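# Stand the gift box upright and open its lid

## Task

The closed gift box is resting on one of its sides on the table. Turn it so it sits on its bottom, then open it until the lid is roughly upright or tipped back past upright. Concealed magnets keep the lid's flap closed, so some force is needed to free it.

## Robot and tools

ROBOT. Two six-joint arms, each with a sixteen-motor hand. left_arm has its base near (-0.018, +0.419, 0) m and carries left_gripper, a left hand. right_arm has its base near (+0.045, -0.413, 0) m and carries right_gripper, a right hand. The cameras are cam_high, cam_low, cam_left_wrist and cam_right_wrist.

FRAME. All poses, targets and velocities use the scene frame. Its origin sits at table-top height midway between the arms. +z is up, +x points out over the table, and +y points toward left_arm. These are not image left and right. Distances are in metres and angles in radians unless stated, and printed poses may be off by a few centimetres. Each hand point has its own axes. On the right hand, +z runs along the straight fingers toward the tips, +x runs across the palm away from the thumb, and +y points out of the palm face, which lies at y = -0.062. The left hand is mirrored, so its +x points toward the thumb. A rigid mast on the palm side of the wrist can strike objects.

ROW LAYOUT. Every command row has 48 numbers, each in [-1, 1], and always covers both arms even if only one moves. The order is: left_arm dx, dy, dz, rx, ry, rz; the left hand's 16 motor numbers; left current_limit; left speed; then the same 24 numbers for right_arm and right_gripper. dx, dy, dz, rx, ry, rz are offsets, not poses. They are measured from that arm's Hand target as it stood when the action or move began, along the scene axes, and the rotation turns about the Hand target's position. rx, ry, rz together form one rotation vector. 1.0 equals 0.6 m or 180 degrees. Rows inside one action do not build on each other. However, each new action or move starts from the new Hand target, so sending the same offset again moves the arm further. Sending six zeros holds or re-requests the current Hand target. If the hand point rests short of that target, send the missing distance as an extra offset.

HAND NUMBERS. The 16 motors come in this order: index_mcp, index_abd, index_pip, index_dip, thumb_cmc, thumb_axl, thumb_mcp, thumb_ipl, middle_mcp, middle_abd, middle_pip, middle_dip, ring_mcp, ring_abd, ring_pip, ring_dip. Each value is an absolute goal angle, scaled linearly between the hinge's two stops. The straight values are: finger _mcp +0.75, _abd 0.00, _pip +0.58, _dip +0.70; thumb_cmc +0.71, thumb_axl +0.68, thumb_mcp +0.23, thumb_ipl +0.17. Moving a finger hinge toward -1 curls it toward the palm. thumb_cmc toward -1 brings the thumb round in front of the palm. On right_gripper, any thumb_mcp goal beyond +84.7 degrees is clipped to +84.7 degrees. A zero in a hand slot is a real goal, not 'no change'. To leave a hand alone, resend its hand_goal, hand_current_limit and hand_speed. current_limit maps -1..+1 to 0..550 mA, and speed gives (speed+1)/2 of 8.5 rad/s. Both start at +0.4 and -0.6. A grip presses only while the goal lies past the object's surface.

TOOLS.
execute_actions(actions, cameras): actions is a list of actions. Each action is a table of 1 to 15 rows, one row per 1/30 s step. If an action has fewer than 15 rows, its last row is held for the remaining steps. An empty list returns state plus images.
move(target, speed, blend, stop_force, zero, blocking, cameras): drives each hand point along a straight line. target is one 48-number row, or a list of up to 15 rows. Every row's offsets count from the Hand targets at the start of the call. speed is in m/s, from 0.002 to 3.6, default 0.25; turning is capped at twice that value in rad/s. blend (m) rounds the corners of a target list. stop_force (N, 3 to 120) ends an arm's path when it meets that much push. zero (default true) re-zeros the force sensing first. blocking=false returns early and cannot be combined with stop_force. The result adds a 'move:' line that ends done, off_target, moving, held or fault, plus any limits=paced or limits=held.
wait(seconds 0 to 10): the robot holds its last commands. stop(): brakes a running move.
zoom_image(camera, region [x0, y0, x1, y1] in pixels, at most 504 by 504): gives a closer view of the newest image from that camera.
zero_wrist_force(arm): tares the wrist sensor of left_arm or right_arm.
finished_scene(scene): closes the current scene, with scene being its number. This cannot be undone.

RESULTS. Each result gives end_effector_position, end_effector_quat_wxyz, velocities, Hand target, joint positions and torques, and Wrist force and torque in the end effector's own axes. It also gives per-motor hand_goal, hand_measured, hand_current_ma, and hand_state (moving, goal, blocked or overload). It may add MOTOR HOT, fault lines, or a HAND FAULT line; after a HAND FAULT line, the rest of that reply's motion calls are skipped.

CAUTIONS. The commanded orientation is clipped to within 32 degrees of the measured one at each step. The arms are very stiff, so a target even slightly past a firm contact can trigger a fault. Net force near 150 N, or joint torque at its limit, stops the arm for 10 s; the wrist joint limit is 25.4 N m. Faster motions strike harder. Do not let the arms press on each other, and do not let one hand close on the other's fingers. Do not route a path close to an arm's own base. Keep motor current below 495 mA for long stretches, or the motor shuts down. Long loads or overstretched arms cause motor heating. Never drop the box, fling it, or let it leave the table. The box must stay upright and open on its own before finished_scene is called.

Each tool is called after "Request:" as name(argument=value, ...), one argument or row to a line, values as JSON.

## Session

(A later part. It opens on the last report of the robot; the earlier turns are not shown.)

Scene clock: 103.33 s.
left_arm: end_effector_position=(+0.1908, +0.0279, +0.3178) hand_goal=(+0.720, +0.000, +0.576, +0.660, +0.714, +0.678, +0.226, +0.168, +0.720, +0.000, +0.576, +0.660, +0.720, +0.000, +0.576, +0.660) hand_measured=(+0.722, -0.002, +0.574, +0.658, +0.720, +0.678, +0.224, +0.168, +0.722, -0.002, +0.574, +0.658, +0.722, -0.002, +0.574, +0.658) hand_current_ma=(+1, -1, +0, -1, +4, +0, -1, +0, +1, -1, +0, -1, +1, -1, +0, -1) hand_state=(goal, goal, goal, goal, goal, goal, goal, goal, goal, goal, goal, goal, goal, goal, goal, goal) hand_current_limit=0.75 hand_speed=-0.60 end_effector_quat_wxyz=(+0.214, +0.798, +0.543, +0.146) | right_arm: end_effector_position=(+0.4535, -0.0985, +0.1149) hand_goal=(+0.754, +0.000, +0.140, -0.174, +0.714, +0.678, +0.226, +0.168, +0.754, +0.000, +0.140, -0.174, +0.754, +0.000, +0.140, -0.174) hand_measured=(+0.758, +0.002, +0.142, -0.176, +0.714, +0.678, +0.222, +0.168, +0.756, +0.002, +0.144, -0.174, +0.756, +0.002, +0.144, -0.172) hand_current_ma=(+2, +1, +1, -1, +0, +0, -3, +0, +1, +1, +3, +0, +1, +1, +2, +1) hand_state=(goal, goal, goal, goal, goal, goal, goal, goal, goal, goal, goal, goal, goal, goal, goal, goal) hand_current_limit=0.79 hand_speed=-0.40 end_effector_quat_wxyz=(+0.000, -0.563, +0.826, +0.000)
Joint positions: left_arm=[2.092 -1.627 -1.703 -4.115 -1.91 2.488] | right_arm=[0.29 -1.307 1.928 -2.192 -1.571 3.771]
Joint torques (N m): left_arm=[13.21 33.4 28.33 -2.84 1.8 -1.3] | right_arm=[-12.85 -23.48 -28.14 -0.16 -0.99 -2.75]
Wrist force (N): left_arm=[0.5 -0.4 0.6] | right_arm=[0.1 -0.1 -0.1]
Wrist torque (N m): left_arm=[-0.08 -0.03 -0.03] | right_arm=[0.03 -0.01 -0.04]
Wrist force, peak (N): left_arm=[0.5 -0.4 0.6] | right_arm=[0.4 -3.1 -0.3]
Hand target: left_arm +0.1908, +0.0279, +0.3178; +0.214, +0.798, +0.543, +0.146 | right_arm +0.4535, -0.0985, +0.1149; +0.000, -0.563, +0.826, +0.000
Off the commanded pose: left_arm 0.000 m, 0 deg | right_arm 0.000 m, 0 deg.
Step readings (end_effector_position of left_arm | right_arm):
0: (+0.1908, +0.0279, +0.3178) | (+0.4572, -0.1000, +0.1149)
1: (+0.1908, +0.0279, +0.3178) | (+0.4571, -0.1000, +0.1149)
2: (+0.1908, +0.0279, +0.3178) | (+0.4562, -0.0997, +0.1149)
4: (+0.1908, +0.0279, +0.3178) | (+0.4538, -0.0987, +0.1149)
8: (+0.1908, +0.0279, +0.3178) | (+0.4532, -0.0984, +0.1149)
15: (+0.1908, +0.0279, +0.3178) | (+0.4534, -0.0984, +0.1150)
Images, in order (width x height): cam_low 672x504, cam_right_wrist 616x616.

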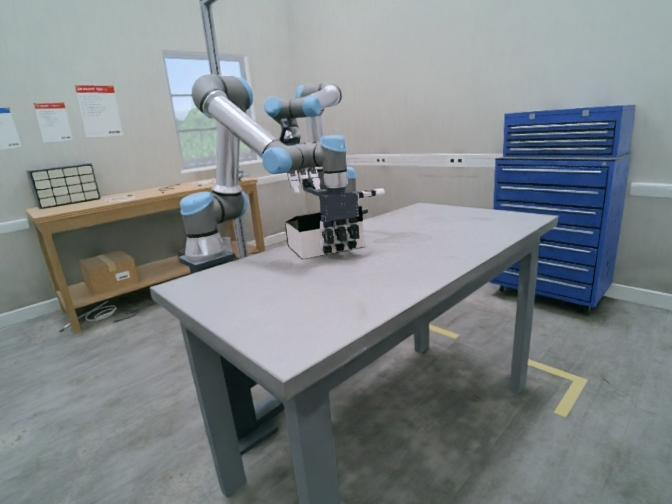

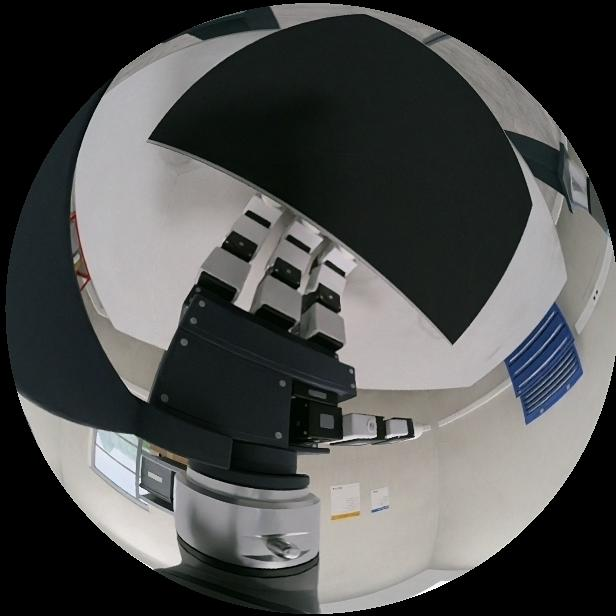

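Request:
move(
  target=[0,0,0,0,0,0,0.72,0,0.576,0.66,0.714,0.678,0.226,0.168,0.72,0,0.576,0.66,0.72,0,0.576,0.66,0.75,-0.6,0.186,-0.074,0.05,0,0,0,0.753,0,0.14,-0.174,0.714,0.678,0.226,0.168,0.753,0,0.14,-0.174,0.753,0,0.14,-0.174,0.79,-0.4],
  speed=0.2,
  cameras=["cam_high","cam_right_wrist","cam_low"],
)

Request:
zoom_image(
  camera="cam_high",
  region=[140, 210, 340, 400],
)

Request:
zoom_image(
  camera="cam_right_wrist",
  region=[150, 30, 520, 340],
)

Scene clock: 104.90 s.
left_arm: end_effector_position=(+0.1908, +0.0279, +0.3178) hand_goal=(+0.720, +0.000, +0.576, +0.660, +0.714, +0.678, +0.226, +0.168, +0.720, +0.000, +0.576, +0.660, +0.720, +0.000, +0.576, +0.660) hand_measured=(+0.722, -0.002, +0.574, +0.658, +0.720, +0.678, +0.224, +0.168, +0.722, -0.002, +0.574, +0.658, +0.722, -0.002, +0.574, +0.658) hand_current_ma=(+1, -1, +0, -1, +4, +0, -1, +0, +1, -1, +0, -1, +1, -1, +0, -1) hand_state=(goal, goal, goal, goal, goal, goal, goal, goal, goal, goal, goal, goal, goal, goal, goal, goal) hand_current_limit=0.75 hand_speed=-0.60 end_effector_quat_wxyz=(+0.214, +0.798, +0.543, +0.146) | right_arm: end_effector_position=(+0.5650, -0.1429, +0.1449) hand_goal=(+0.754, +0.000, +0.140, -0.174, +0.714, +0.678, +0.226, +0.168, +0.754, +0.000, +0.140, -0.174, +0.754, +0.000, +0.140, -0.174) hand_measured=(+0.756, +0.002, +0.142, -0.176, +0.714, +0.678, +0.222, +0.168, +0.756, +0.002, +0.144, -0.174, +0.756, +0.002, +0.144, -0.172) hand_current_ma=(+0, +1, +1, -1, +0, +0, -3, +0, +0, +1, +3, +0, +0, +1, +2, +1) hand_state=(goal, goal, goal, goal, goal, goal, goal, goal, goal, goal, goal, goal, goal, goal, goal, goal) hand_current_limit=0.79 hand_speed=-0.40 end_effector_quat_wxyz=(+0.000, -0.563, +0.826, +0.000)
Joint positions: left_arm=[2.092 -1.627 -1.703 -4.115 -1.91 2.488] | right_arm=[0.176 -1.168 1.642 -2.045 -1.571 3.656]
Joint torques (N m): left_arm=[12.61 32.99 27.73 -2.97 1.79 -1.43] | right_arm=[3.74 -36.04 -30.96 -2.46 2.64 2.02]
Wrist force (N): left_arm=[0.1 -0.5 0.6] | right_arm=[0.2 0.0 0.1]
Wrist torque (N m): left_arm=[-0.09 0.01 -0.05] | right_arm=[0.02 -0.01 -0.08]
Wrist force, peak (N): left_arm=[0.6 -0.3 0.8] | right_arm=[0.2 2.5 0.5]
Hand target: left_arm +0.1908, +0.0279, +0.3178; +0.214, +0.798, +0.543, +0.146 | right_arm +0.5651, -0.1429, +0.1449; +0.000, -0.563, +0.826, +0.000
Off the commanded pose: left_arm 0.000 m, 0 deg | right_arm 0.000 m, 0 deg.
move: done
Images, in order (width x height): cam_high 672x504, cam_low 672x504, cam_right_wrist 616x616.

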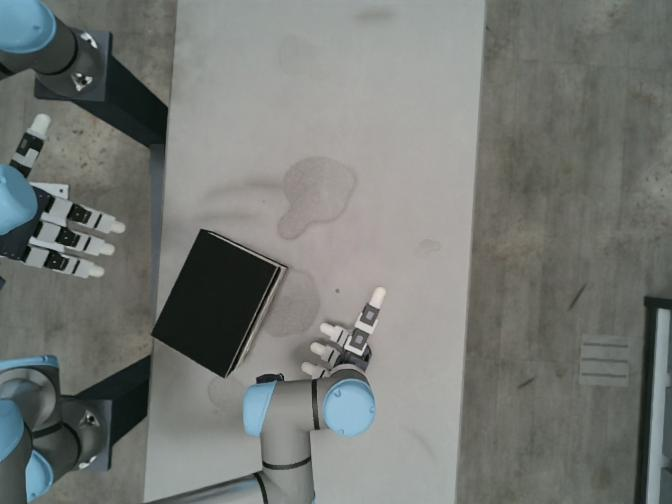

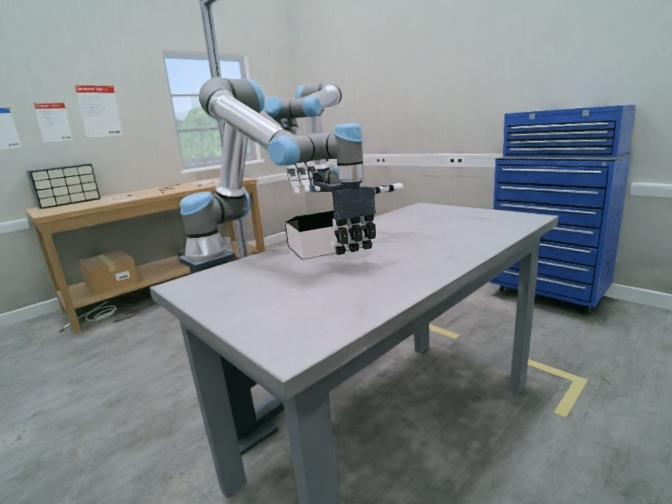

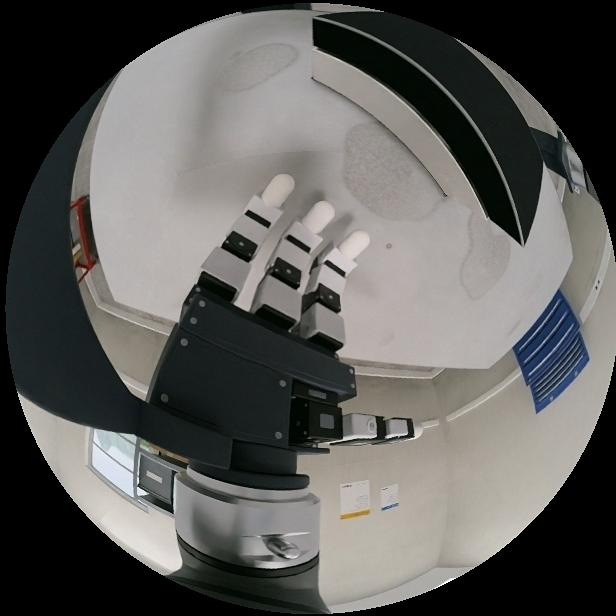

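Scaled by 2.520.

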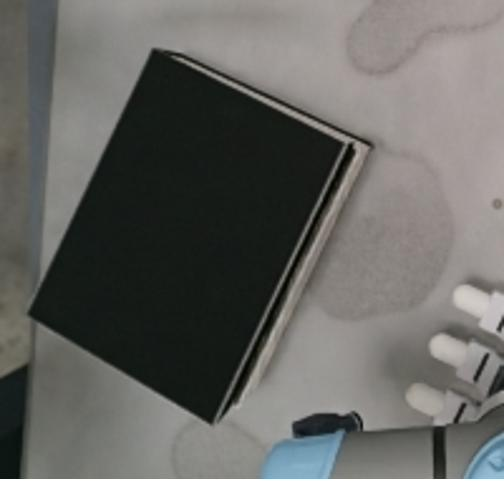

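Scaled by 1.362 from the camera's 616x616 image, which has a finer 880x880 frame.

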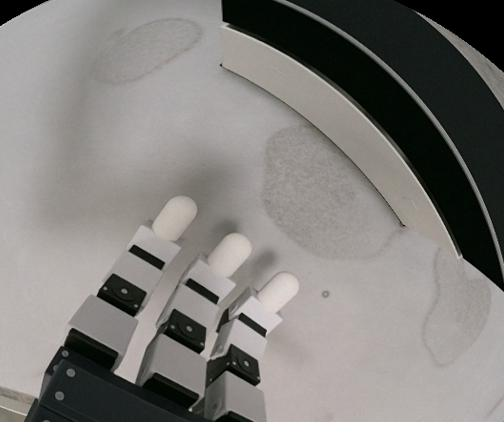

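Request:
move(
  target=[
    [0.282,0.387,0.004,-0.2973,-0.2511,-0.5042,0.75,0,0.576,0.68,0.714,0.678,0.226,0.168,-0.5,0,-0.4,0,-0.5,0,-0.4,0,0.75,-0.2,0,-0.2,0.12,0,0,0,0.753,0,0.14,-0.174,0.714,0.678,0.226,0.168,0.753,0,0.14,-0.174,0.753,0,0.14,-0.174,0.79,-0.4],
    [0.4712,0.2192,-0.2263,-0.2973,-0.2511,-0.5042,0.75,0,0.576,0.68,0.714,0.678,0.226,0.168,-0.5,0,-0.4,0,-0.5,0,-0.4,0,0.75,-0.2,0,-0.2,0.12,0,0,0,0.753,0,0.14,-0.174,0.714,0.678,0.226,0.168,0.753,0,0.14,-0.174,0.753,0,0.14,-0.174,0.79,-0.4],
  ],
  speed=[0.45,0.2],
  blend=[0.02,0],
  cameras=["cam_high","cam_low","cam_left_wrist"],
)

Request:
zoom_image(
  camera="cam_low",
  region=[260, 180, 400, 280],
)

Request:
zoom_image(
  camera="cam_high",
  region=[140, 170, 380, 400],
)

Scene clock: 113.20 s.
left_arm: end_effector_position=(+0.4506, +0.1783, +0.2086) hand_goal=(+0.750, +0.000, +0.576, +0.680, +0.714, +0.678, +0.226, +0.168, -0.500, +0.000, -0.400, +0.000, -0.500, +0.000, -0.400, +0.000) hand_measured=(+0.760, -0.002, +0.576, +0.678, +0.724, +0.678, +0.224, +0.168, -0.498, -0.002, -0.400, +0.002, -0.498, -0.002, -0.400, +0.002) hand_current_ma=(+7, +0, +0, -1, +7, +0, -1, +0, +0, +0, +0, +1, +0, -1, +0, +1) hand_state=(goal, goal, goal, goal, goal, goal, goal, goal, goal, goal, goal, goal, goal, goal, goal, goal) hand_current_limit=0.75 hand_speed=-0.20 end_effector_quat_wxyz=(+0.649, +0.728, -0.220, -0.035) | right_arm: end_effector_position=(+0.5651, -0.2629, +0.2169) hand_goal=(+0.754, +0.000, +0.140, -0.174, +0.714, +0.678, +0.226, +0.168, +0.754, +0.000, +0.140, -0.174, +0.754, +0.000, +0.140, -0.174) hand_measured=(+0.756, +0.002, +0.142, -0.176, +0.714, +0.678, +0.222, +0.168, +0.756, +0.002, +0.144, -0.174, +0.756, +0.002, +0.144, -0.172) hand_current_ma=(+0, +1, +1, -1, +0, +0, -3, +0, +0, +1, +3, +0, +0, +1, +2, +1) hand_state=(goal, goal, goal, goal, goal, goal, goal, goal, goal, goal, goal, goal, goal, goal, goal, goal) hand_current_limit=0.79 hand_speed=-0.40 end_effector_quat_wxyz=(+0.000, -0.563, +0.826, +0.000)
Joint positions: left_arm=[3.412 -2.56 -1.601 -4.979 -0.585 6.283] | right_arm=[-0.025 -1.303 1.63 -1.898 -1.571 3.456]
Joint torques (N m): left_arm=[-0.12 46.29 9.97 -1.8 0.74 0.13] | right_arm=[10.72 -27.08 -16.83 -4.53 2.48 2.81]
Wrist force (N): left_arm=[-1.0 -0.8 0.2] | right_arm=[-0.1 0.2 0.2]
Wrist torque (N m): left_arm=[-0.23 0.15 -0.07] | right_arm=[0.02 0.01 -0.03]
Wrist force, peak (N): left_arm=[1.3 -8.8 1.8] | right_arm=[0.7 -0.1 -0.2]
Hand target: left_arm +0.4506, +0.1783, +0.2086; +0.649, +0.728, -0.220, -0.035 (not the last commanded pose) | right_arm +0.5651, -0.2629, +0.2169; +0.000, -0.563, +0.826, +0.000
Off the commanded pose: left_arm 0.040 m, 11 deg | right_arm 0.000 m, 0 deg.
FORCE FAULT: contact force on the left arm reached its limit, and that arm stopped. The contact can be on any part of that arm, not only on its tool. That arm's remaining commands of this call were not run. That arm is still stopped at the end of this call. That arm stays stopped for about 10 more seconds. Until then a move that you send moves the other arm only, and its call returns only when the move has ended. Once the stop has ended, the next robot result says so. If the stop ends while you think or write, that arm runs what you send next, counted from a new Hand target: where the arm stands when the stop ends. While its stop runs, that arm, its gripper or tool too, takes no new command. Until it ends, the stop uses up actions while you think or wait. An arm that is not stopped still takes commands.
move: fault (left_arm); path passed 1 of 2 targets
Images, in order (width x height): cam_high 672x504, cam_low 672x504, cam_left_wrist 616x616.

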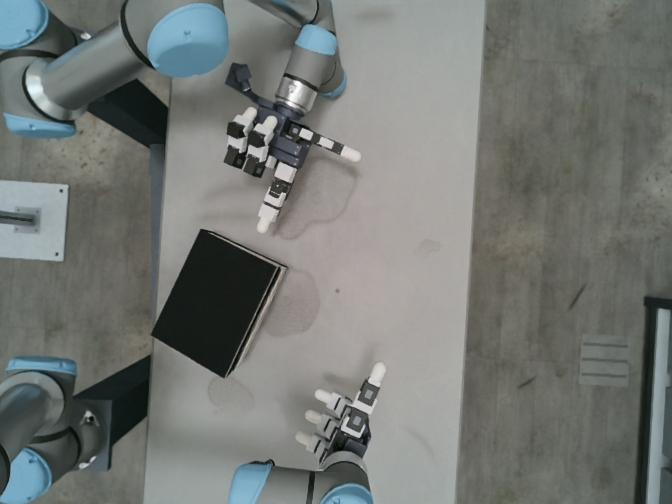

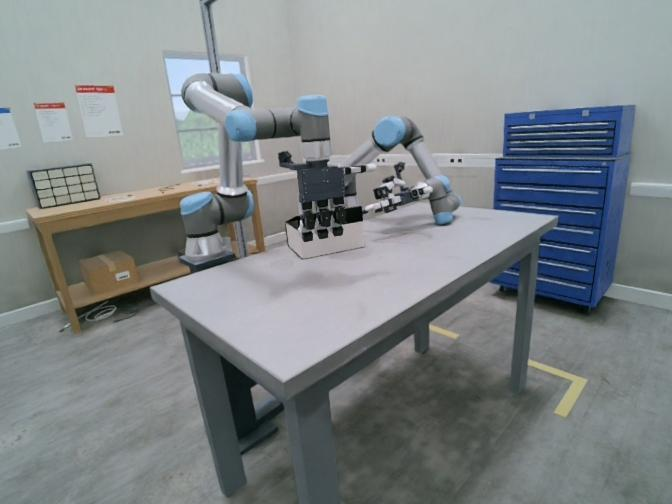

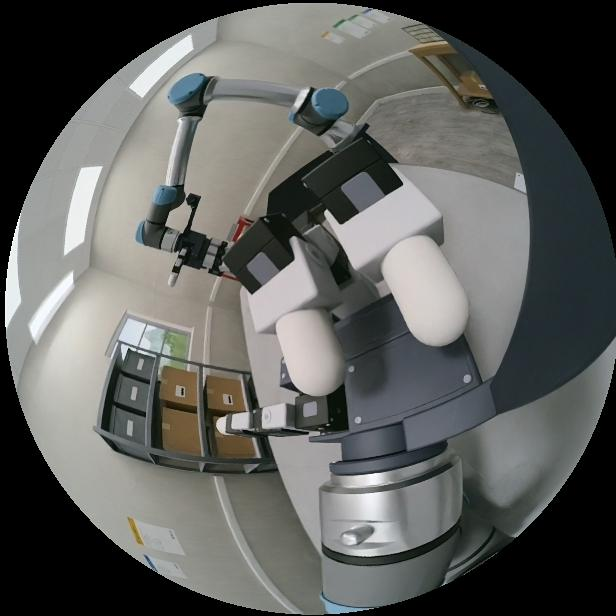

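Scaled by 3.600.

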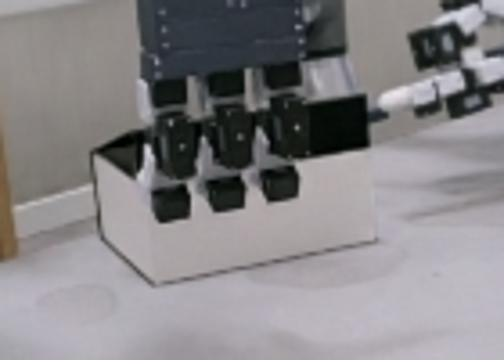

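Scaled by 2.100.

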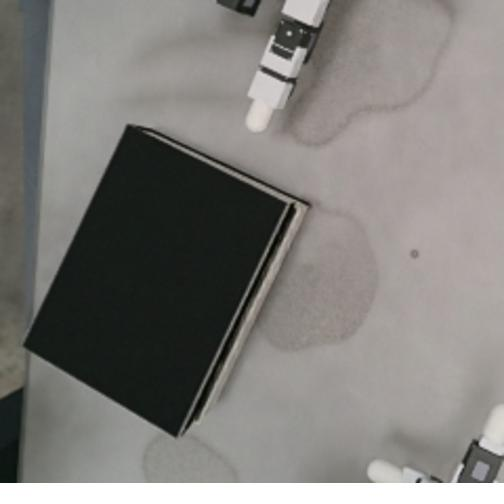

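Request:
move(
  target=[
    [0,0,0,0,0,0,0.75,0,0.576,0.68,0.714,0.678,0.226,0.168,-0.5,0,-0.4,0,-0.5,0,-0.4,0,0.75,-0.2,-0.369,0.0372,0.06,0,0,-0.5033,0.753,0,0.14,-0.174,0.714,0.678,0.226,0.168,-0.5,0,-0.4,0,-0.5,0,-0.4,0,0.79,-0.4],
    [0,0,0,0,0,0,0.75,0,0.576,0.68,0.714,0.678,0.226,0.168,-0.5,0,-0.4,0,-0.5,0,-0.4,0,0.75,-0.2,-0.369,0.0372,-0.0565,0,0,-0.5033,0.753,0,0.14,-0.174,0.714,0.678,0.226,0.168,-0.5,0,-0.4,0,-0.5,0,-0.4,0,0.79,-0.4],
  ],
  speed=[0.4,0.15],
  blend=[0.01,0],
  cameras=["cam_high","cam_low","cam_right_wrist"],
)

Request:
zoom_image(
  camera="cam_low",
  region=[260, 180, 400, 280],
)

Request:
zoom_image(
  camera="cam_high",
  region=[140, 210, 340, 410],
)

Scene clock: 118.80 s.
left_arm: end_effector_position=(+0.4506, +0.1783, +0.2086) hand_goal=(+0.750, +0.000, +0.576, +0.680, +0.714, +0.678, +0.226, +0.168, -0.500, +0.000, -0.400, +0.000, -0.500, +0.000, -0.400, +0.000) hand_measured=(+0.760, -0.002, +0.576, +0.678, +0.724, +0.678, +0.224, +0.168, -0.498, -0.002, -0.400, +0.002, -0.498, -0.002, -0.400, +0.002) hand_current_ma=(+7, +0, +0, -1, +7, +0, -1, +0, +0, +0, +0, +1, +0, -1, +0, +1) hand_state=(goal, goal, goal, goal, goal, goal, goal, goal, goal, goal, goal, goal, goal, goal, goal, goal) hand_current_limit=0.75 hand_speed=-0.20 end_effector_quat_wxyz=(+0.649, +0.728, -0.220, -0.035) | right_arm: end_effector_position=(+0.3437, -0.2406, +0.1831) hand_goal=(+0.754, +0.000, +0.140, -0.174, +0.714, +0.678, +0.226, +0.168, -0.500, +0.000, -0.400, +0.000, -0.500, +0.000, -0.400, +0.000) hand_measured=(+0.756, +0.002, +0.142, -0.176, +0.714, +0.678, +0.222, +0.168, -0.482, +0.002, -0.396, -0.002, -0.482, +0.002, -0.396, -0.002) hand_current_ma=(+0, +1, +1, -1, +0, +0, -3, +0, +21, +1, +3, -1, +21, +1, +2, -1) hand_state=(goal, goal, goal, goal, goal, goal, goal, goal, goal, goal, goal, goal, goal, goal, goal, goal) hand_current_limit=0.79 hand_speed=-0.40 end_effector_quat_wxyz=(+0.000, +0.191, +0.982, +0.000)
Joint positions: left_arm=[3.412 -2.56 -1.601 -4.979 -0.585 6.283] | right_arm=[-0.095 -2.201 2.441 -1.81 -1.571 4.968]
Joint torques (N m): left_arm=[-0.1 46.51 9.81 -1.88 0.66 0.06] | right_arm=[11.2 -3.73 -17.62 -4.37 2.64 1.53]
Wrist force (N): left_arm=[-0.9 -0.9 -0.1] | right_arm=[-0.1 -0.3 -0.1]
Wrist torque (N m): left_arm=[-0.23 0.13 -0.06] | right_arm=[0.09 0.02 -0.11]
Wrist force, peak (N): left_arm=[-1.1 -1.1 0.0] | right_arm=[0.3 -0.2 1.7]
Hand target: left_arm +0.4506, +0.1783, +0.2086; +0.649, +0.728, -0.220, -0.035 | right_arm +0.3437, -0.2405, +0.1830; +0.000, +0.191, +0.982, +0.000
Off the commanded pose: right_arm 0.000 m, 0 deg.
FORCE FAULT, CONTINUED: the left arm was still stopped when this call began, by the force fault that an earlier result reported. Since the last result the stop counts as 5 of the actions that you can send in this scene. That arm ran no command of this call. That arm is still stopped at the end of this call. That arm stays stopped for about 4 more seconds. If the stop ends while you think or write, that arm runs what you send next, counted from a new Hand target: where the arm stands when the stop ends. While its stop runs, that arm, its gripper or tool too, takes no new command.
move: done (right_arm), not run (left_arm; its earlier fault stop)
Images, in order (width x height): cam_high 672x504, cam_low 672x504, cam_right_wrist 616x616.

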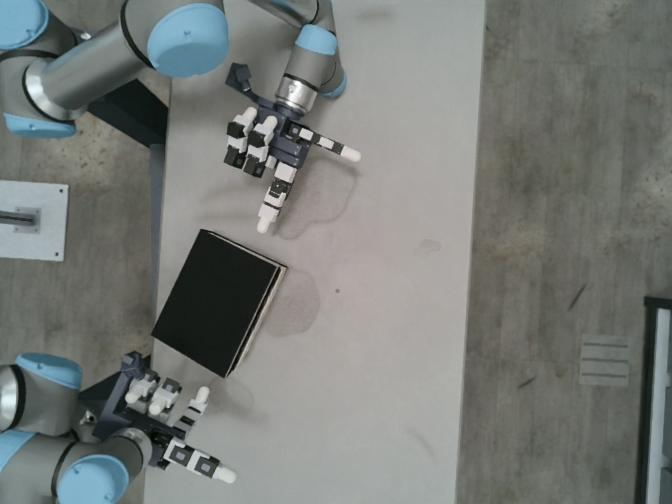

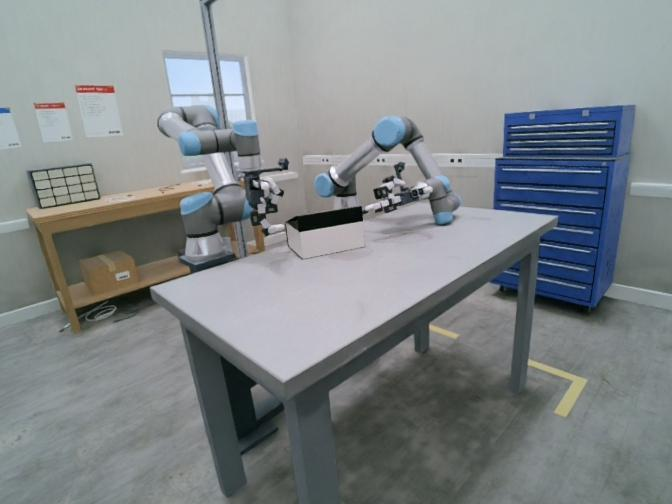

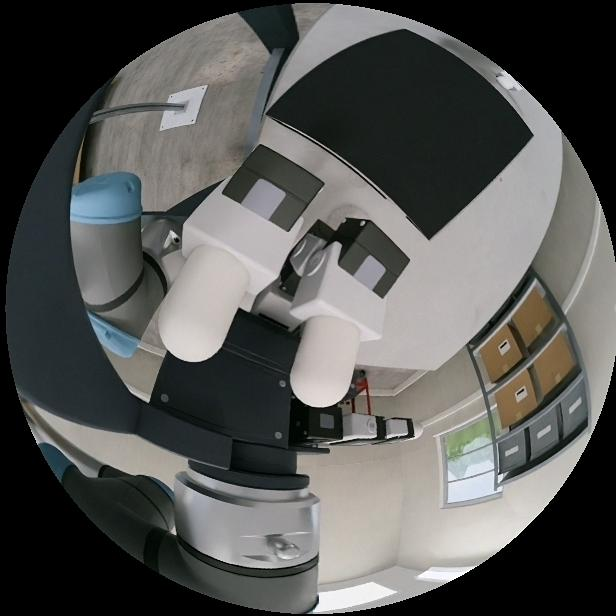

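Scaled by 3.600.

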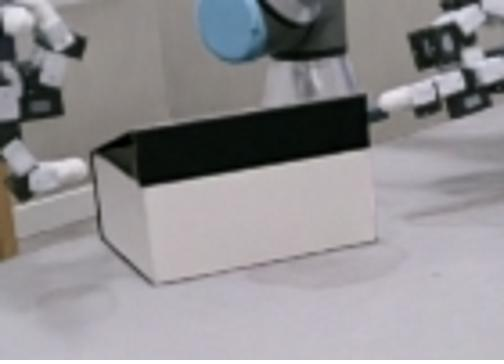

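Scaled by 2.520.

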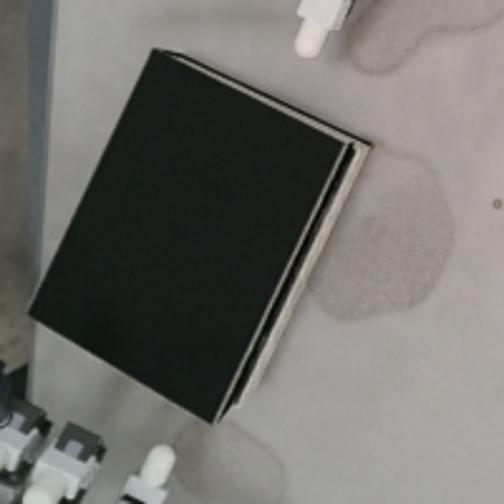

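Request:
move(
  target=[0,0,0,0,0,0,0.75,0,0.576,0.68,0.714,0.678,0.226,0.168,-0.5,0,-0.4,0,-0.5,0,-0.4,0,0.75,-0.2,0.0455,0.1342,0.0033,0,0,0,0.753,0,0.14,-0.174,0.714,0.678,0.226,0.168,-0.5,0,-0.4,0,-0.5,0,-0.4,0,0.79,-0.4],
  speed=0.07,
  stop_force=4,
  cameras=["cam_high","cam_low","cam_right_wrist"],
)

Request:
zoom_image(
  camera="cam_low",
  region=[260, 180, 400, 280],
)

Request:
zoom_image(
  camera="cam_high",
  region=[140, 210, 340, 410],
)

Scene clock: 121.73 s.
left_arm: end_effector_position=(+0.4506, +0.1783, +0.2086) hand_goal=(+0.750, +0.000, +0.576, +0.680, +0.714, +0.678, +0.226, +0.168, -0.500, +0.000, -0.400, +0.000, -0.500, +0.000, -0.400, +0.000) hand_measured=(+0.760, -0.002, +0.576, +0.678, +0.724, +0.678, +0.224, +0.168, -0.498, -0.002, -0.400, +0.002, -0.498, -0.002, -0.400, +0.002) hand_current_ma=(+7, +0, +0, -1, +7, +0, -1, +0, +0, +0, +0, +1, +0, -1, +0, +1) hand_state=(goal, goal, goal, goal, goal, goal, goal, goal, goal, goal, goal, goal, goal, goal, goal, goal) hand_current_limit=0.75 hand_speed=-0.20 end_effector_quat_wxyz=(+0.649, +0.728, -0.220, -0.035) | right_arm: end_effector_position=(+0.3710, -0.1600, +0.1850) hand_goal=(+0.754, +0.000, +0.140, -0.174, +0.714, +0.678, +0.226, +0.168, -0.500, +0.000, -0.400, +0.000, -0.500, +0.000, -0.400, +0.000) hand_measured=(+0.756, +0.002, +0.142, -0.176, +0.714, +0.678, +0.222, +0.168, -0.482, +0.002, -0.396, -0.002, -0.482, +0.002, -0.396, -0.002) hand_current_ma=(+0, +1, +1, -1, +0, +0, -3, +0, +21, +1, +3, -1, +21, +1, +2, -1) hand_state=(goal, goal, goal, goal, goal, goal, goal, goal, goal, goal, goal, goal, goal, goal, goal, goal) hand_current_limit=0.79 hand_speed=-0.40 end_effector_quat_wxyz=(+0.000, +0.191, +0.982, +0.000)
Joint positions: left_arm=[3.412 -2.56 -1.601 -4.979 -0.585 6.283] | right_arm=[0.208 -1.973 2.335 -1.933 -1.571 5.27]
Joint torques (N m): left_arm=[0.03 46.33 9.66 -1.81 0.59 0.23] | right_arm=[-4.23 -1.56 -15.07 -0.51 -0.37 1.5]
Wrist force (N): left_arm=[-0.7 -0.7 0.0] | right_arm=[0.1 0.4 0.1]
Wrist torque (N m): left_arm=[-0.21 0.09 -0.04] | right_arm=[0.16 -0.02 0.04]
Wrist force, peak (N): left_arm=[-1.0 -1.1 0.0] | right_arm=[0.1 1.0 0.4]
Hand target: left_arm +0.4506, +0.1783, +0.2086; +0.649, +0.728, -0.220, -0.035 | right_arm +0.3710, -0.1600, +0.1850; +0.000, +0.191, +0.982, +0.000
Off the commanded pose: right_arm 0.000 m, 0 deg.
FORCE FAULT, CONTINUED: the left arm was still stopped when this call began, by the force fault that an earlier result reported. Since the last result the stop counts as 1 of the actions that you can send in this scene. That arm ran no command of this call. That arm is still stopped at the end of this call. That arm stays stopped for about 1 more second. If the stop ends while you think or write, that arm runs what you send next, counted from a new Hand target: where the arm stands when the stop ends. While its stop runs, that arm, its gripper or tool too, takes no new command.
move: done (right_arm), not run (left_arm; its earlier fault stop)
Images, in order (width x height): cam_high 672x504, cam_low 672x504, cam_right_wrist 616x616.

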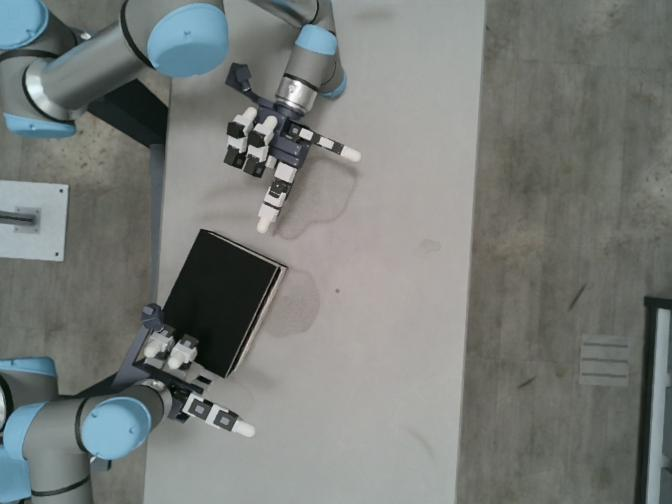

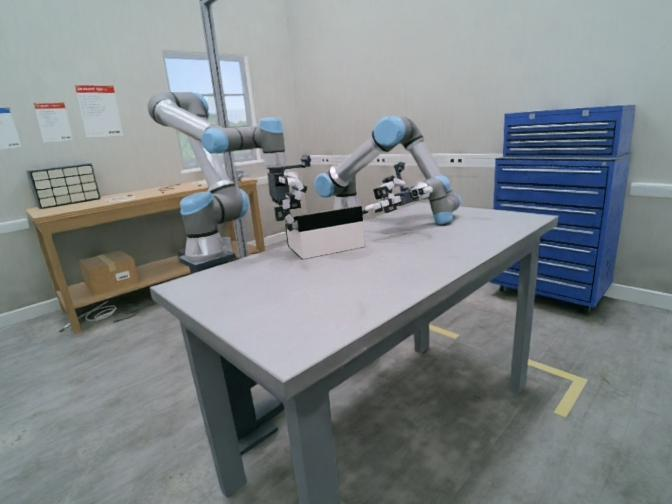

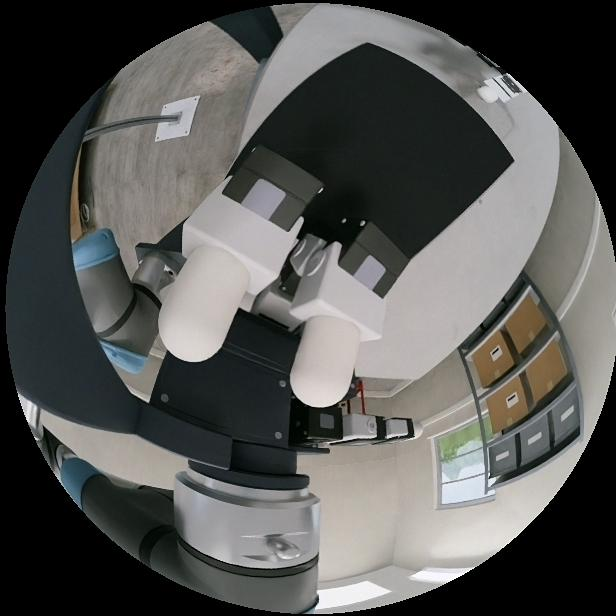

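Scaled by 3.600.

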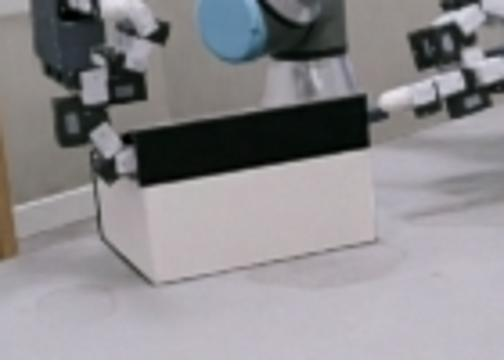

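Scaled by 2.520.

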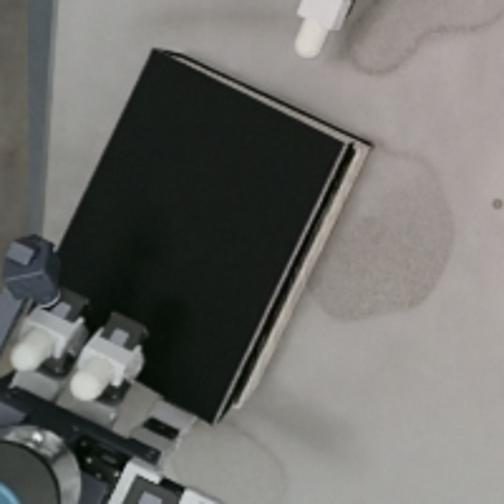

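Request:
move(
  target=[
    [0,0,0,0,0,0,0.75,0,0.576,0.68,0.714,0.678,0.226,0.168,-0.5,0,-0.4,0,-0.5,0,-0.4,0,0.75,-0.2,-0.0142,0.0058,0.0643,0,0,0,0.753,0,0.14,-0.174,0.714,0.678,0.226,0.168,-0.5,0,-0.4,0,-0.5,0,-0.4,0,0.79,-0.4],
    [0,0,0,0,0,0,0.75,0,0.576,0.68,0.714,0.678,0.226,0.168,-0.5,0,-0.4,0,-0.5,0,-0.4,0,0.75,-0.2,-0.0448,0.0182,0.1173,0,0,0,0.753,0,0.14,-0.174,0.714,0.678,0.226,0.168,-0.5,0,-0.4,0,-0.5,0,-0.4,0,0.79,-0.4],
  ],
  speed=0.05,
  blend=[0.01,0],
  cameras=["cam_high","cam_low"],
)

Request:
zoom_image(
  camera="cam_low",
  region=[260, 170, 400, 270],
)

Request:
zoom_image(
  camera="cam_high",
  region=[140, 210, 340, 410],
)

Scene clock: 124.10 s.
left_arm: end_effector_position=(+0.4506, +0.1783, +0.2086) hand_goal=(+0.750, +0.000, +0.576, +0.680, +0.714, +0.678, +0.226, +0.168, -0.500, +0.000, -0.400, +0.000, -0.500, +0.000, -0.400, +0.000) hand_measured=(+0.760, -0.002, +0.576, +0.678, +0.724, +0.678, +0.224, +0.168, -0.498, -0.002, -0.400, +0.002, -0.498, -0.002, -0.400, +0.002) hand_current_ma=(+7, +0, +0, -1, +7, +0, -1, +0, +0, +0, +0, +1, +0, -1, +0, +1) hand_state=(goal, goal, goal, goal, goal, goal, goal, goal, goal, goal, goal, goal, goal, goal, goal, goal) hand_current_limit=0.75 hand_speed=-0.20 end_effector_quat_wxyz=(+0.649, +0.728, -0.220, -0.035) | right_arm: end_effector_position=(+0.3441, -0.1490, +0.2555) hand_goal=(+0.754, +0.000, +0.140, -0.174, +0.714, +0.678, +0.226, +0.168, -0.500, +0.000, -0.400, +0.000, -0.500, +0.000, -0.400, +0.000) hand_measured=(+0.756, +0.002, +0.142, -0.176, +0.714, +0.678, +0.222, +0.168, -0.482, +0.002, -0.396, -0.002, -0.482, +0.002, -0.396, -0.002) hand_current_ma=(+1, +1, +1, +0, +0, +0, -3, +0, +21, +1, +3, -1, +21, +1, +2, -1) hand_state=(goal, goal, goal, goal, goal, goal, goal, goal, goal, goal, goal, goal, goal, goal, goal, goal) hand_current_limit=0.79 hand_speed=-0.40 end_effector_quat_wxyz=(+0.000, +0.191, +0.982, +0.000)
Joint positions: left_arm=[3.412 -2.56 -1.601 -4.979 -0.585 6.283] | right_arm=[0.263 -2.076 2.202 -1.698 -1.571 5.325]
Joint torques (N m): left_arm=[-0.26 46.21 9.45 -1.87 0.7 0.15] | right_arm=[-12.23 6.22 -16.6 -4.59 1.67 -2.84]
Wrist force (N): left_arm=[-0.9 -0.8 -0.1] | right_arm=[0.1 -0.2 0.2]
Wrist torque (N m): left_arm=[-0.21 0.13 -0.06] | right_arm=[0.10 -0.07 -0.05]
Wrist force, peak (N): left_arm=[-1.1 -1.2 0.2] | right_arm=[0.0 0.2 1.1]
Hand target: left_arm +0.4506, +0.1783, +0.2086; +0.649, +0.728, -0.220, -0.035 | right_arm +0.3441, -0.1491, +0.2554; +0.000, +0.191, +0.982, +0.000
Off the commanded pose: right_arm 0.000 m, 0 deg.
FORCE FAULT, CONTINUED: the left arm's stop, for the force fault that an earlier result reported, is over. The rest of the stop counts as 1 of the actions that you can send in this scene. That arm was still stopped when this call began, so it ran no command of this call. During its stop the left arm's controller moved it back a little. That arm's target is now where it stood when the stop ended, not its last command. That arm accepts commands again.
move: done (right_arm), not run (left_arm; its earlier fault stop)
Images, in order (width x height): cam_high 672x504, cam_low 672x504.

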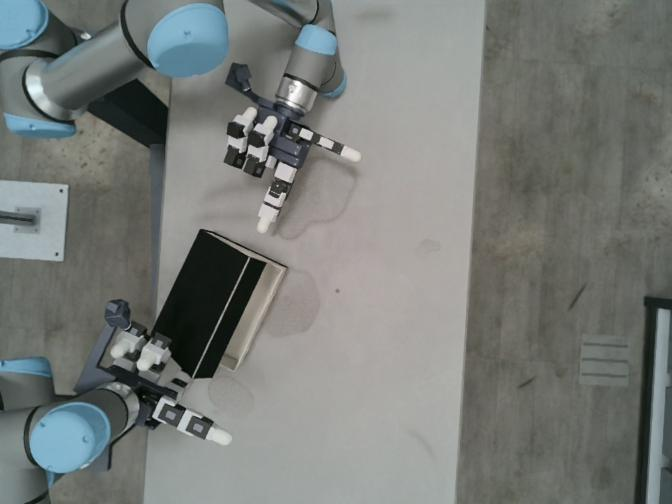

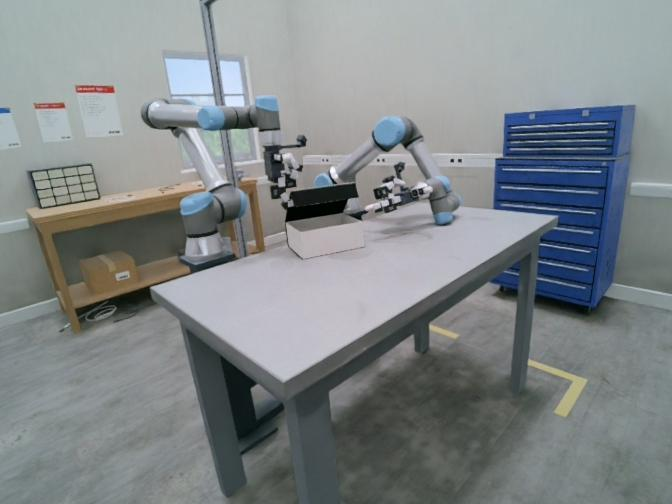

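Scaled by 3.600.

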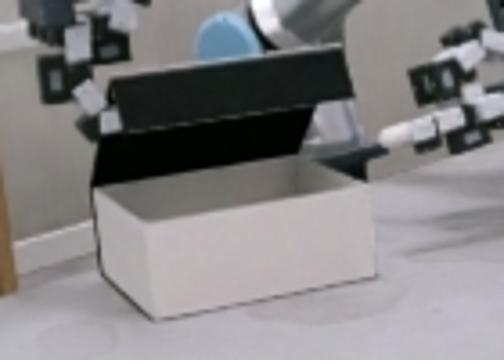

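Scaled by 2.520.

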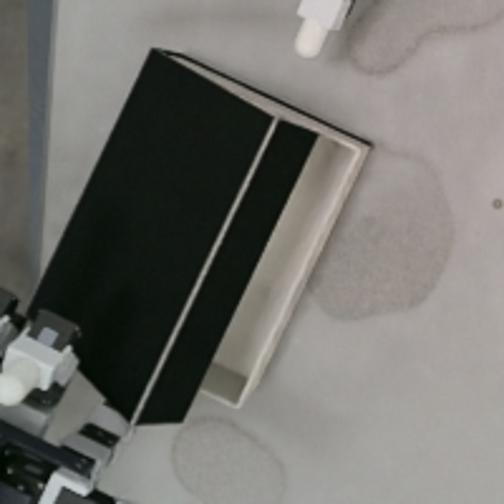

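Request:
move(
  target=[
    [0,0,0,0,0,0,0.75,0,0.576,0.68,0.714,0.678,0.226,0.168,-0.5,0,-0.4,0,-0.5,0,-0.4,0,0.75,-0.2,-0.0423,0.0172,0.0427,0,0,0,0.753,0,0.14,-0.174,0.714,0.678,0.226,0.168,-0.5,0,-0.4,0,-0.5,0,-0.4,0,0.79,-0.4],
    [0,0,0,0,0,0,0.75,0,0.576,0.68,0.714,0.678,0.226,0.168,-0.5,0,-0.4,0,-0.5,0,-0.4,0,0.75,-0.2,-0.0935,0.0378,0.0722,0,0,0,0.753,0,0.14,-0.174,0.714,0.678,0.226,0.168,-0.5,0,-0.4,0,-0.5,0,-0.4,0,0.79,-0.4],
    [0,0,0,0,0,0,0.75,0,0.576,0.68,0.714,0.678,0.226,0.168,-0.5,0,-0.4,0,-0.5,0,-0.4,0,0.75,-0.2,-0.1498,0.0607,0.0863,0,0,0,0.753,0,0.14,-0.174,0.714,0.678,0.226,0.168,-0.5,0,-0.4,0,-0.5,0,-0.4,0,0.79,-0.4],
  ],
  speed=0.05,
  blend=[0.01,0.01,0],
  cameras=["cam_high","cam_low"],
)

Request:
zoom_image(
  camera="cam_low",
  region=[260, 160, 400, 260],
)

Request:
zoom_image(
  camera="cam_high",
  region=[120, 210, 320, 410],
)

Scene clock: 127.00 s.
left_arm: end_effector_position=(+0.4506, +0.1783, +0.2086) hand_goal=(+0.750, +0.000, +0.576, +0.680, +0.714, +0.678, +0.226, +0.168, -0.500, +0.000, -0.400, +0.000, -0.500, +0.000, -0.400, +0.000) hand_measured=(+0.760, -0.002, +0.576, +0.678, +0.724, +0.678, +0.224, +0.168, -0.498, -0.002, -0.400, +0.002, -0.498, -0.002, -0.400, +0.002) hand_current_ma=(+7, +0, +0, -1, +7, +0, -1, +0, +0, +0, +0, +1, +0, -1, +0, +1) hand_state=(goal, goal, goal, goal, goal, goal, goal, goal, goal, goal, goal, goal, goal, goal, goal, goal) hand_current_limit=0.75 hand_speed=-0.20 end_effector_quat_wxyz=(+0.649, +0.728, -0.220, -0.035) | right_arm: end_effector_position=(+0.2541, -0.1127, +0.3073) hand_goal=(+0.754, +0.000, +0.140, -0.174, +0.714, +0.678, +0.226, +0.168, -0.500, +0.000, -0.400, +0.000, -0.500, +0.000, -0.400, +0.000) hand_measured=(+0.756, +0.002, +0.142, -0.176, +0.714, +0.678, +0.222, +0.168, -0.482, +0.002, -0.396, -0.002, -0.482, +0.002, -0.396, -0.002) hand_current_ma=(+1, +1, +1, +0, +0, +0, -3, +0, +21, +1, +3, -1, +21, +1, +2, -1) hand_state=(goal, goal, goal, goal, goal, goal, goal, goal, goal, goal, goal, goal, goal, goal, goal, goal) hand_current_limit=0.79 hand_speed=-0.40 end_effector_quat_wxyz=(+0.000, +0.191, +0.982, +0.000)
Joint positions: left_arm=[3.412 -2.56 -1.601 -4.979 -0.585 6.283] | right_arm=[0.511 -2.191 2.118 -1.498 -1.571 5.573]
Joint torques (N m): left_arm=[1.13 47 7.92 -1.73 0.44 0.09] | right_arm=[-12.13 9.87 -21.71 -4.72 -0.55 -2.63]
Wrist force (N): left_arm=[-1.0 -1.0 -0.1] | right_arm=[0.4 0.4 0.2]
Wrist torque (N m): left_arm=[-0.24 0.13 -0.06] | right_arm=[0.15 -0.06 0.07]
Wrist force, peak (N): left_arm=[-1.3 -1.0 0.0] | right_arm=[-0.9 0.4 0.8]
Hand target: left_arm +0.4506, +0.1783, +0.2086; +0.649, +0.728, -0.220, -0.035 | right_arm +0.2542, -0.1127, +0.3072; +0.000, +0.191, +0.982, +0.000
Off the commanded pose: left_arm 0.000 m, 0 deg | right_arm 0.000 m, 0 deg.
move: done
Images, in order (width x height): cam_high 672x504, cam_low 672x504.

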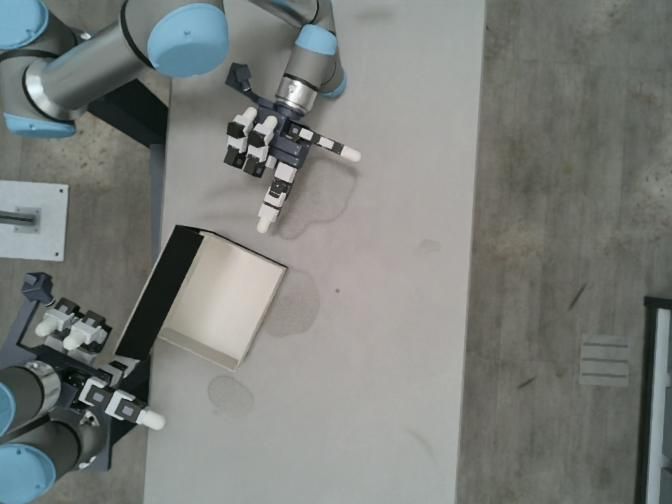

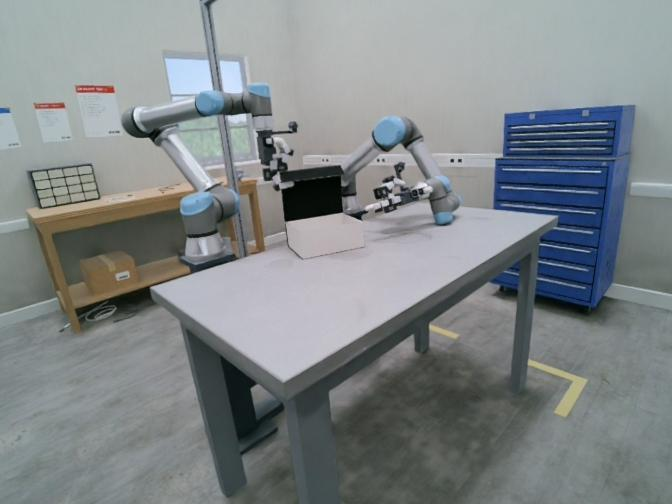

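Scaled by 3.600.

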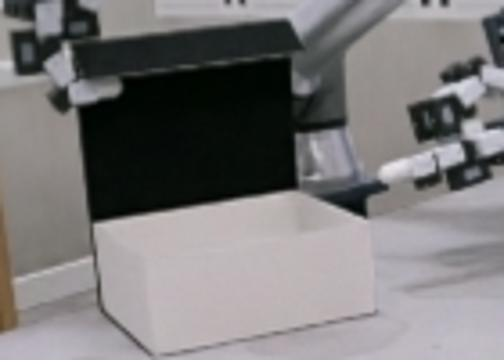

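Scaled by 2.520.

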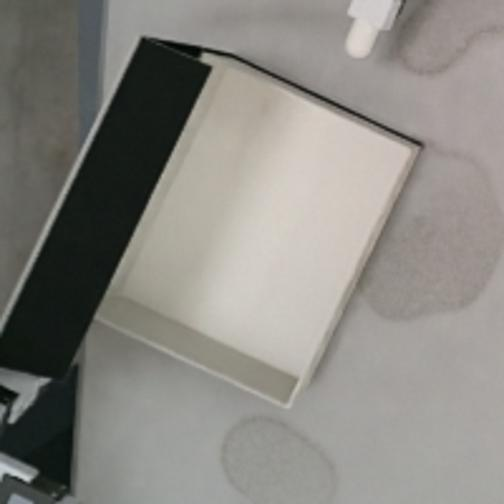

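Request:
move(
  target=[0,0,0,0,0,0,0.75,0,0.576,0.68,0.714,0.678,0.226,0.168,-0.5,0,-0.4,0,-0.5,0,-0.4,0,0.75,-0.2,-0.061,0.0247,-0.0025,0,0,0,0.753,0,0.14,-0.174,0.714,0.678,0.226,0.168,-0.5,0,-0.4,0,-0.5,0,-0.4,0,0.79,-0.4],
  speed=0.04,
  cameras=["cam_high","cam_low"],
)

Request:
zoom_image(
  camera="cam_low",
  region=[260, 160, 400, 260],
)

Request:
zoom_image(
  camera="cam_high",
  region=[100, 210, 300, 410],
)

Scene clock: 128.67 s.
left_arm: end_effector_position=(+0.4506, +0.1783, +0.2086) hand_goal=(+0.750, +0.000, +0.576, +0.680, +0.714, +0.678, +0.226, +0.168, -0.500, +0.000, -0.400, +0.000, -0.500, +0.000, -0.400, +0.000) hand_measured=(+0.760, -0.002, +0.576, +0.678, +0.724, +0.678, +0.224, +0.168, -0.498, -0.002, -0.400, +0.002, -0.498, -0.002, -0.400, +0.002) hand_current_ma=(+7, +0, +0, -1, +7, +0, -1, +0, +0, +0, +0, +1, +0, -1, +0, +1) hand_state=(goal, goal, goal, goal, goal, goal, goal, goal, goal, goal, goal, goal, goal, goal, goal, goal) hand_current_limit=0.75 hand_speed=-0.20 end_effector_quat_wxyz=(+0.649, +0.728, -0.220, -0.035) | right_arm: end_effector_position=(+0.2175, -0.0979, +0.3057) hand_goal=(+0.754, +0.000, +0.140, -0.174, +0.714, +0.678, +0.226, +0.168, -0.500, +0.000, -0.400, +0.000, -0.500, +0.000, -0.400, +0.000) hand_measured=(+0.756, +0.002, +0.142, -0.176, +0.714, +0.678, +0.222, +0.168, -0.482, +0.002, -0.396, -0.002, -0.482, +0.002, -0.396, -0.002) hand_current_ma=(+1, +1, +1, +0, +0, +0, -3, +0, +21, +1, +3, -1, +21, +1, +2, -1) hand_state=(goal, goal, goal, goal, goal, goal, goal, goal, goal, goal, goal, goal, goal, goal, goal, goal) hand_current_limit=0.79 hand_speed=-0.40 end_effector_quat_wxyz=(+0.000, +0.191, +0.982, +0.000)
Joint positions: left_arm=[3.412 -2.56 -1.601 -4.979 -0.585 6.283] | right_arm=[0.642 -2.208 2.129 -1.491 -1.571 5.704]
Joint torques (N m): left_arm=[0.8 47.04 7.44 -1.87 0.55 0.12] | right_arm=[-12.06 8.36 -25.36 -2.28 -0.13 -2.44]
Wrist force (N): left_arm=[-0.8 -1.2 -0.1] | right_arm=[0.2 -0.2 0.2]
Wrist torque (N m): left_arm=[-0.27 0.11 -0.04] | right_arm=[0.12 -0.01 0.05]
Wrist force, peak (N): left_arm=[-0.8 -1.2 0.0] | right_arm=[0.3 -0.6 0.6]
Hand target: left_arm +0.4506, +0.1783, +0.2086; +0.649, +0.728, -0.220, -0.035 | right_arm +0.2176, -0.0979, +0.3057; +0.000, +0.191, +0.982, +0.000
Off the commanded pose: left_arm 0.000 m, 0 deg | right_arm 0.000 m, 0 deg.
move: done
Images, in order (width x height): cam_high 672x504, cam_low 672x504.

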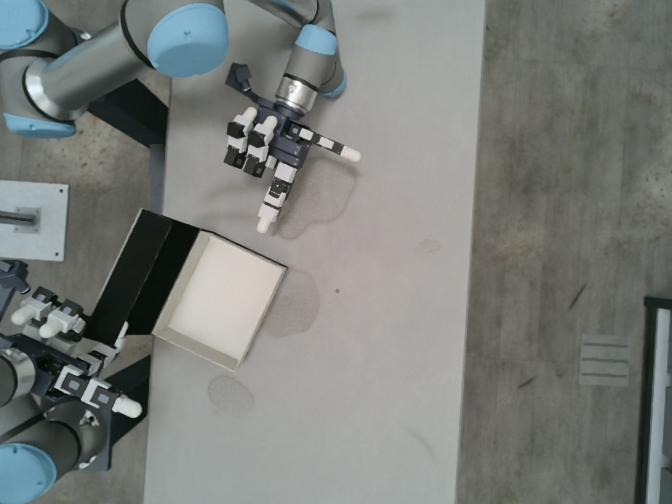

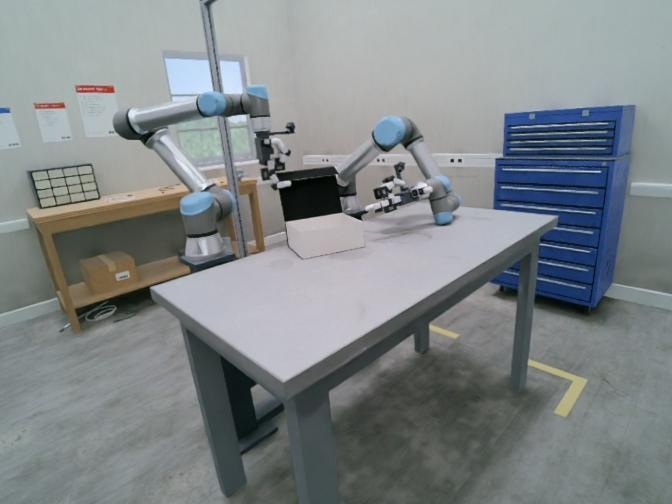

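Scaled by 3.600.

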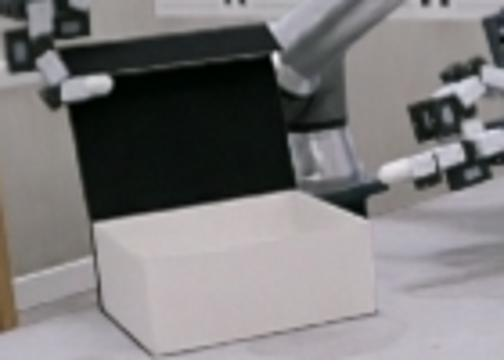

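Scaled by 2.520.

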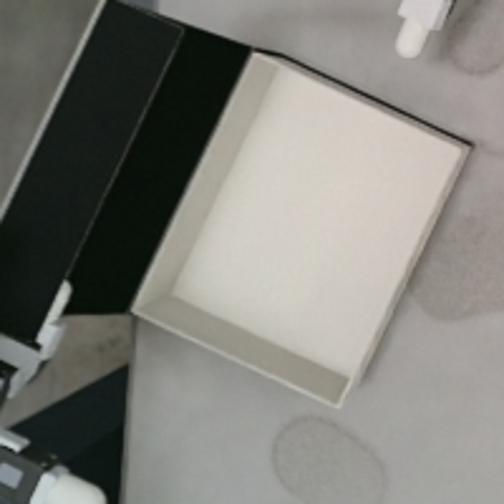

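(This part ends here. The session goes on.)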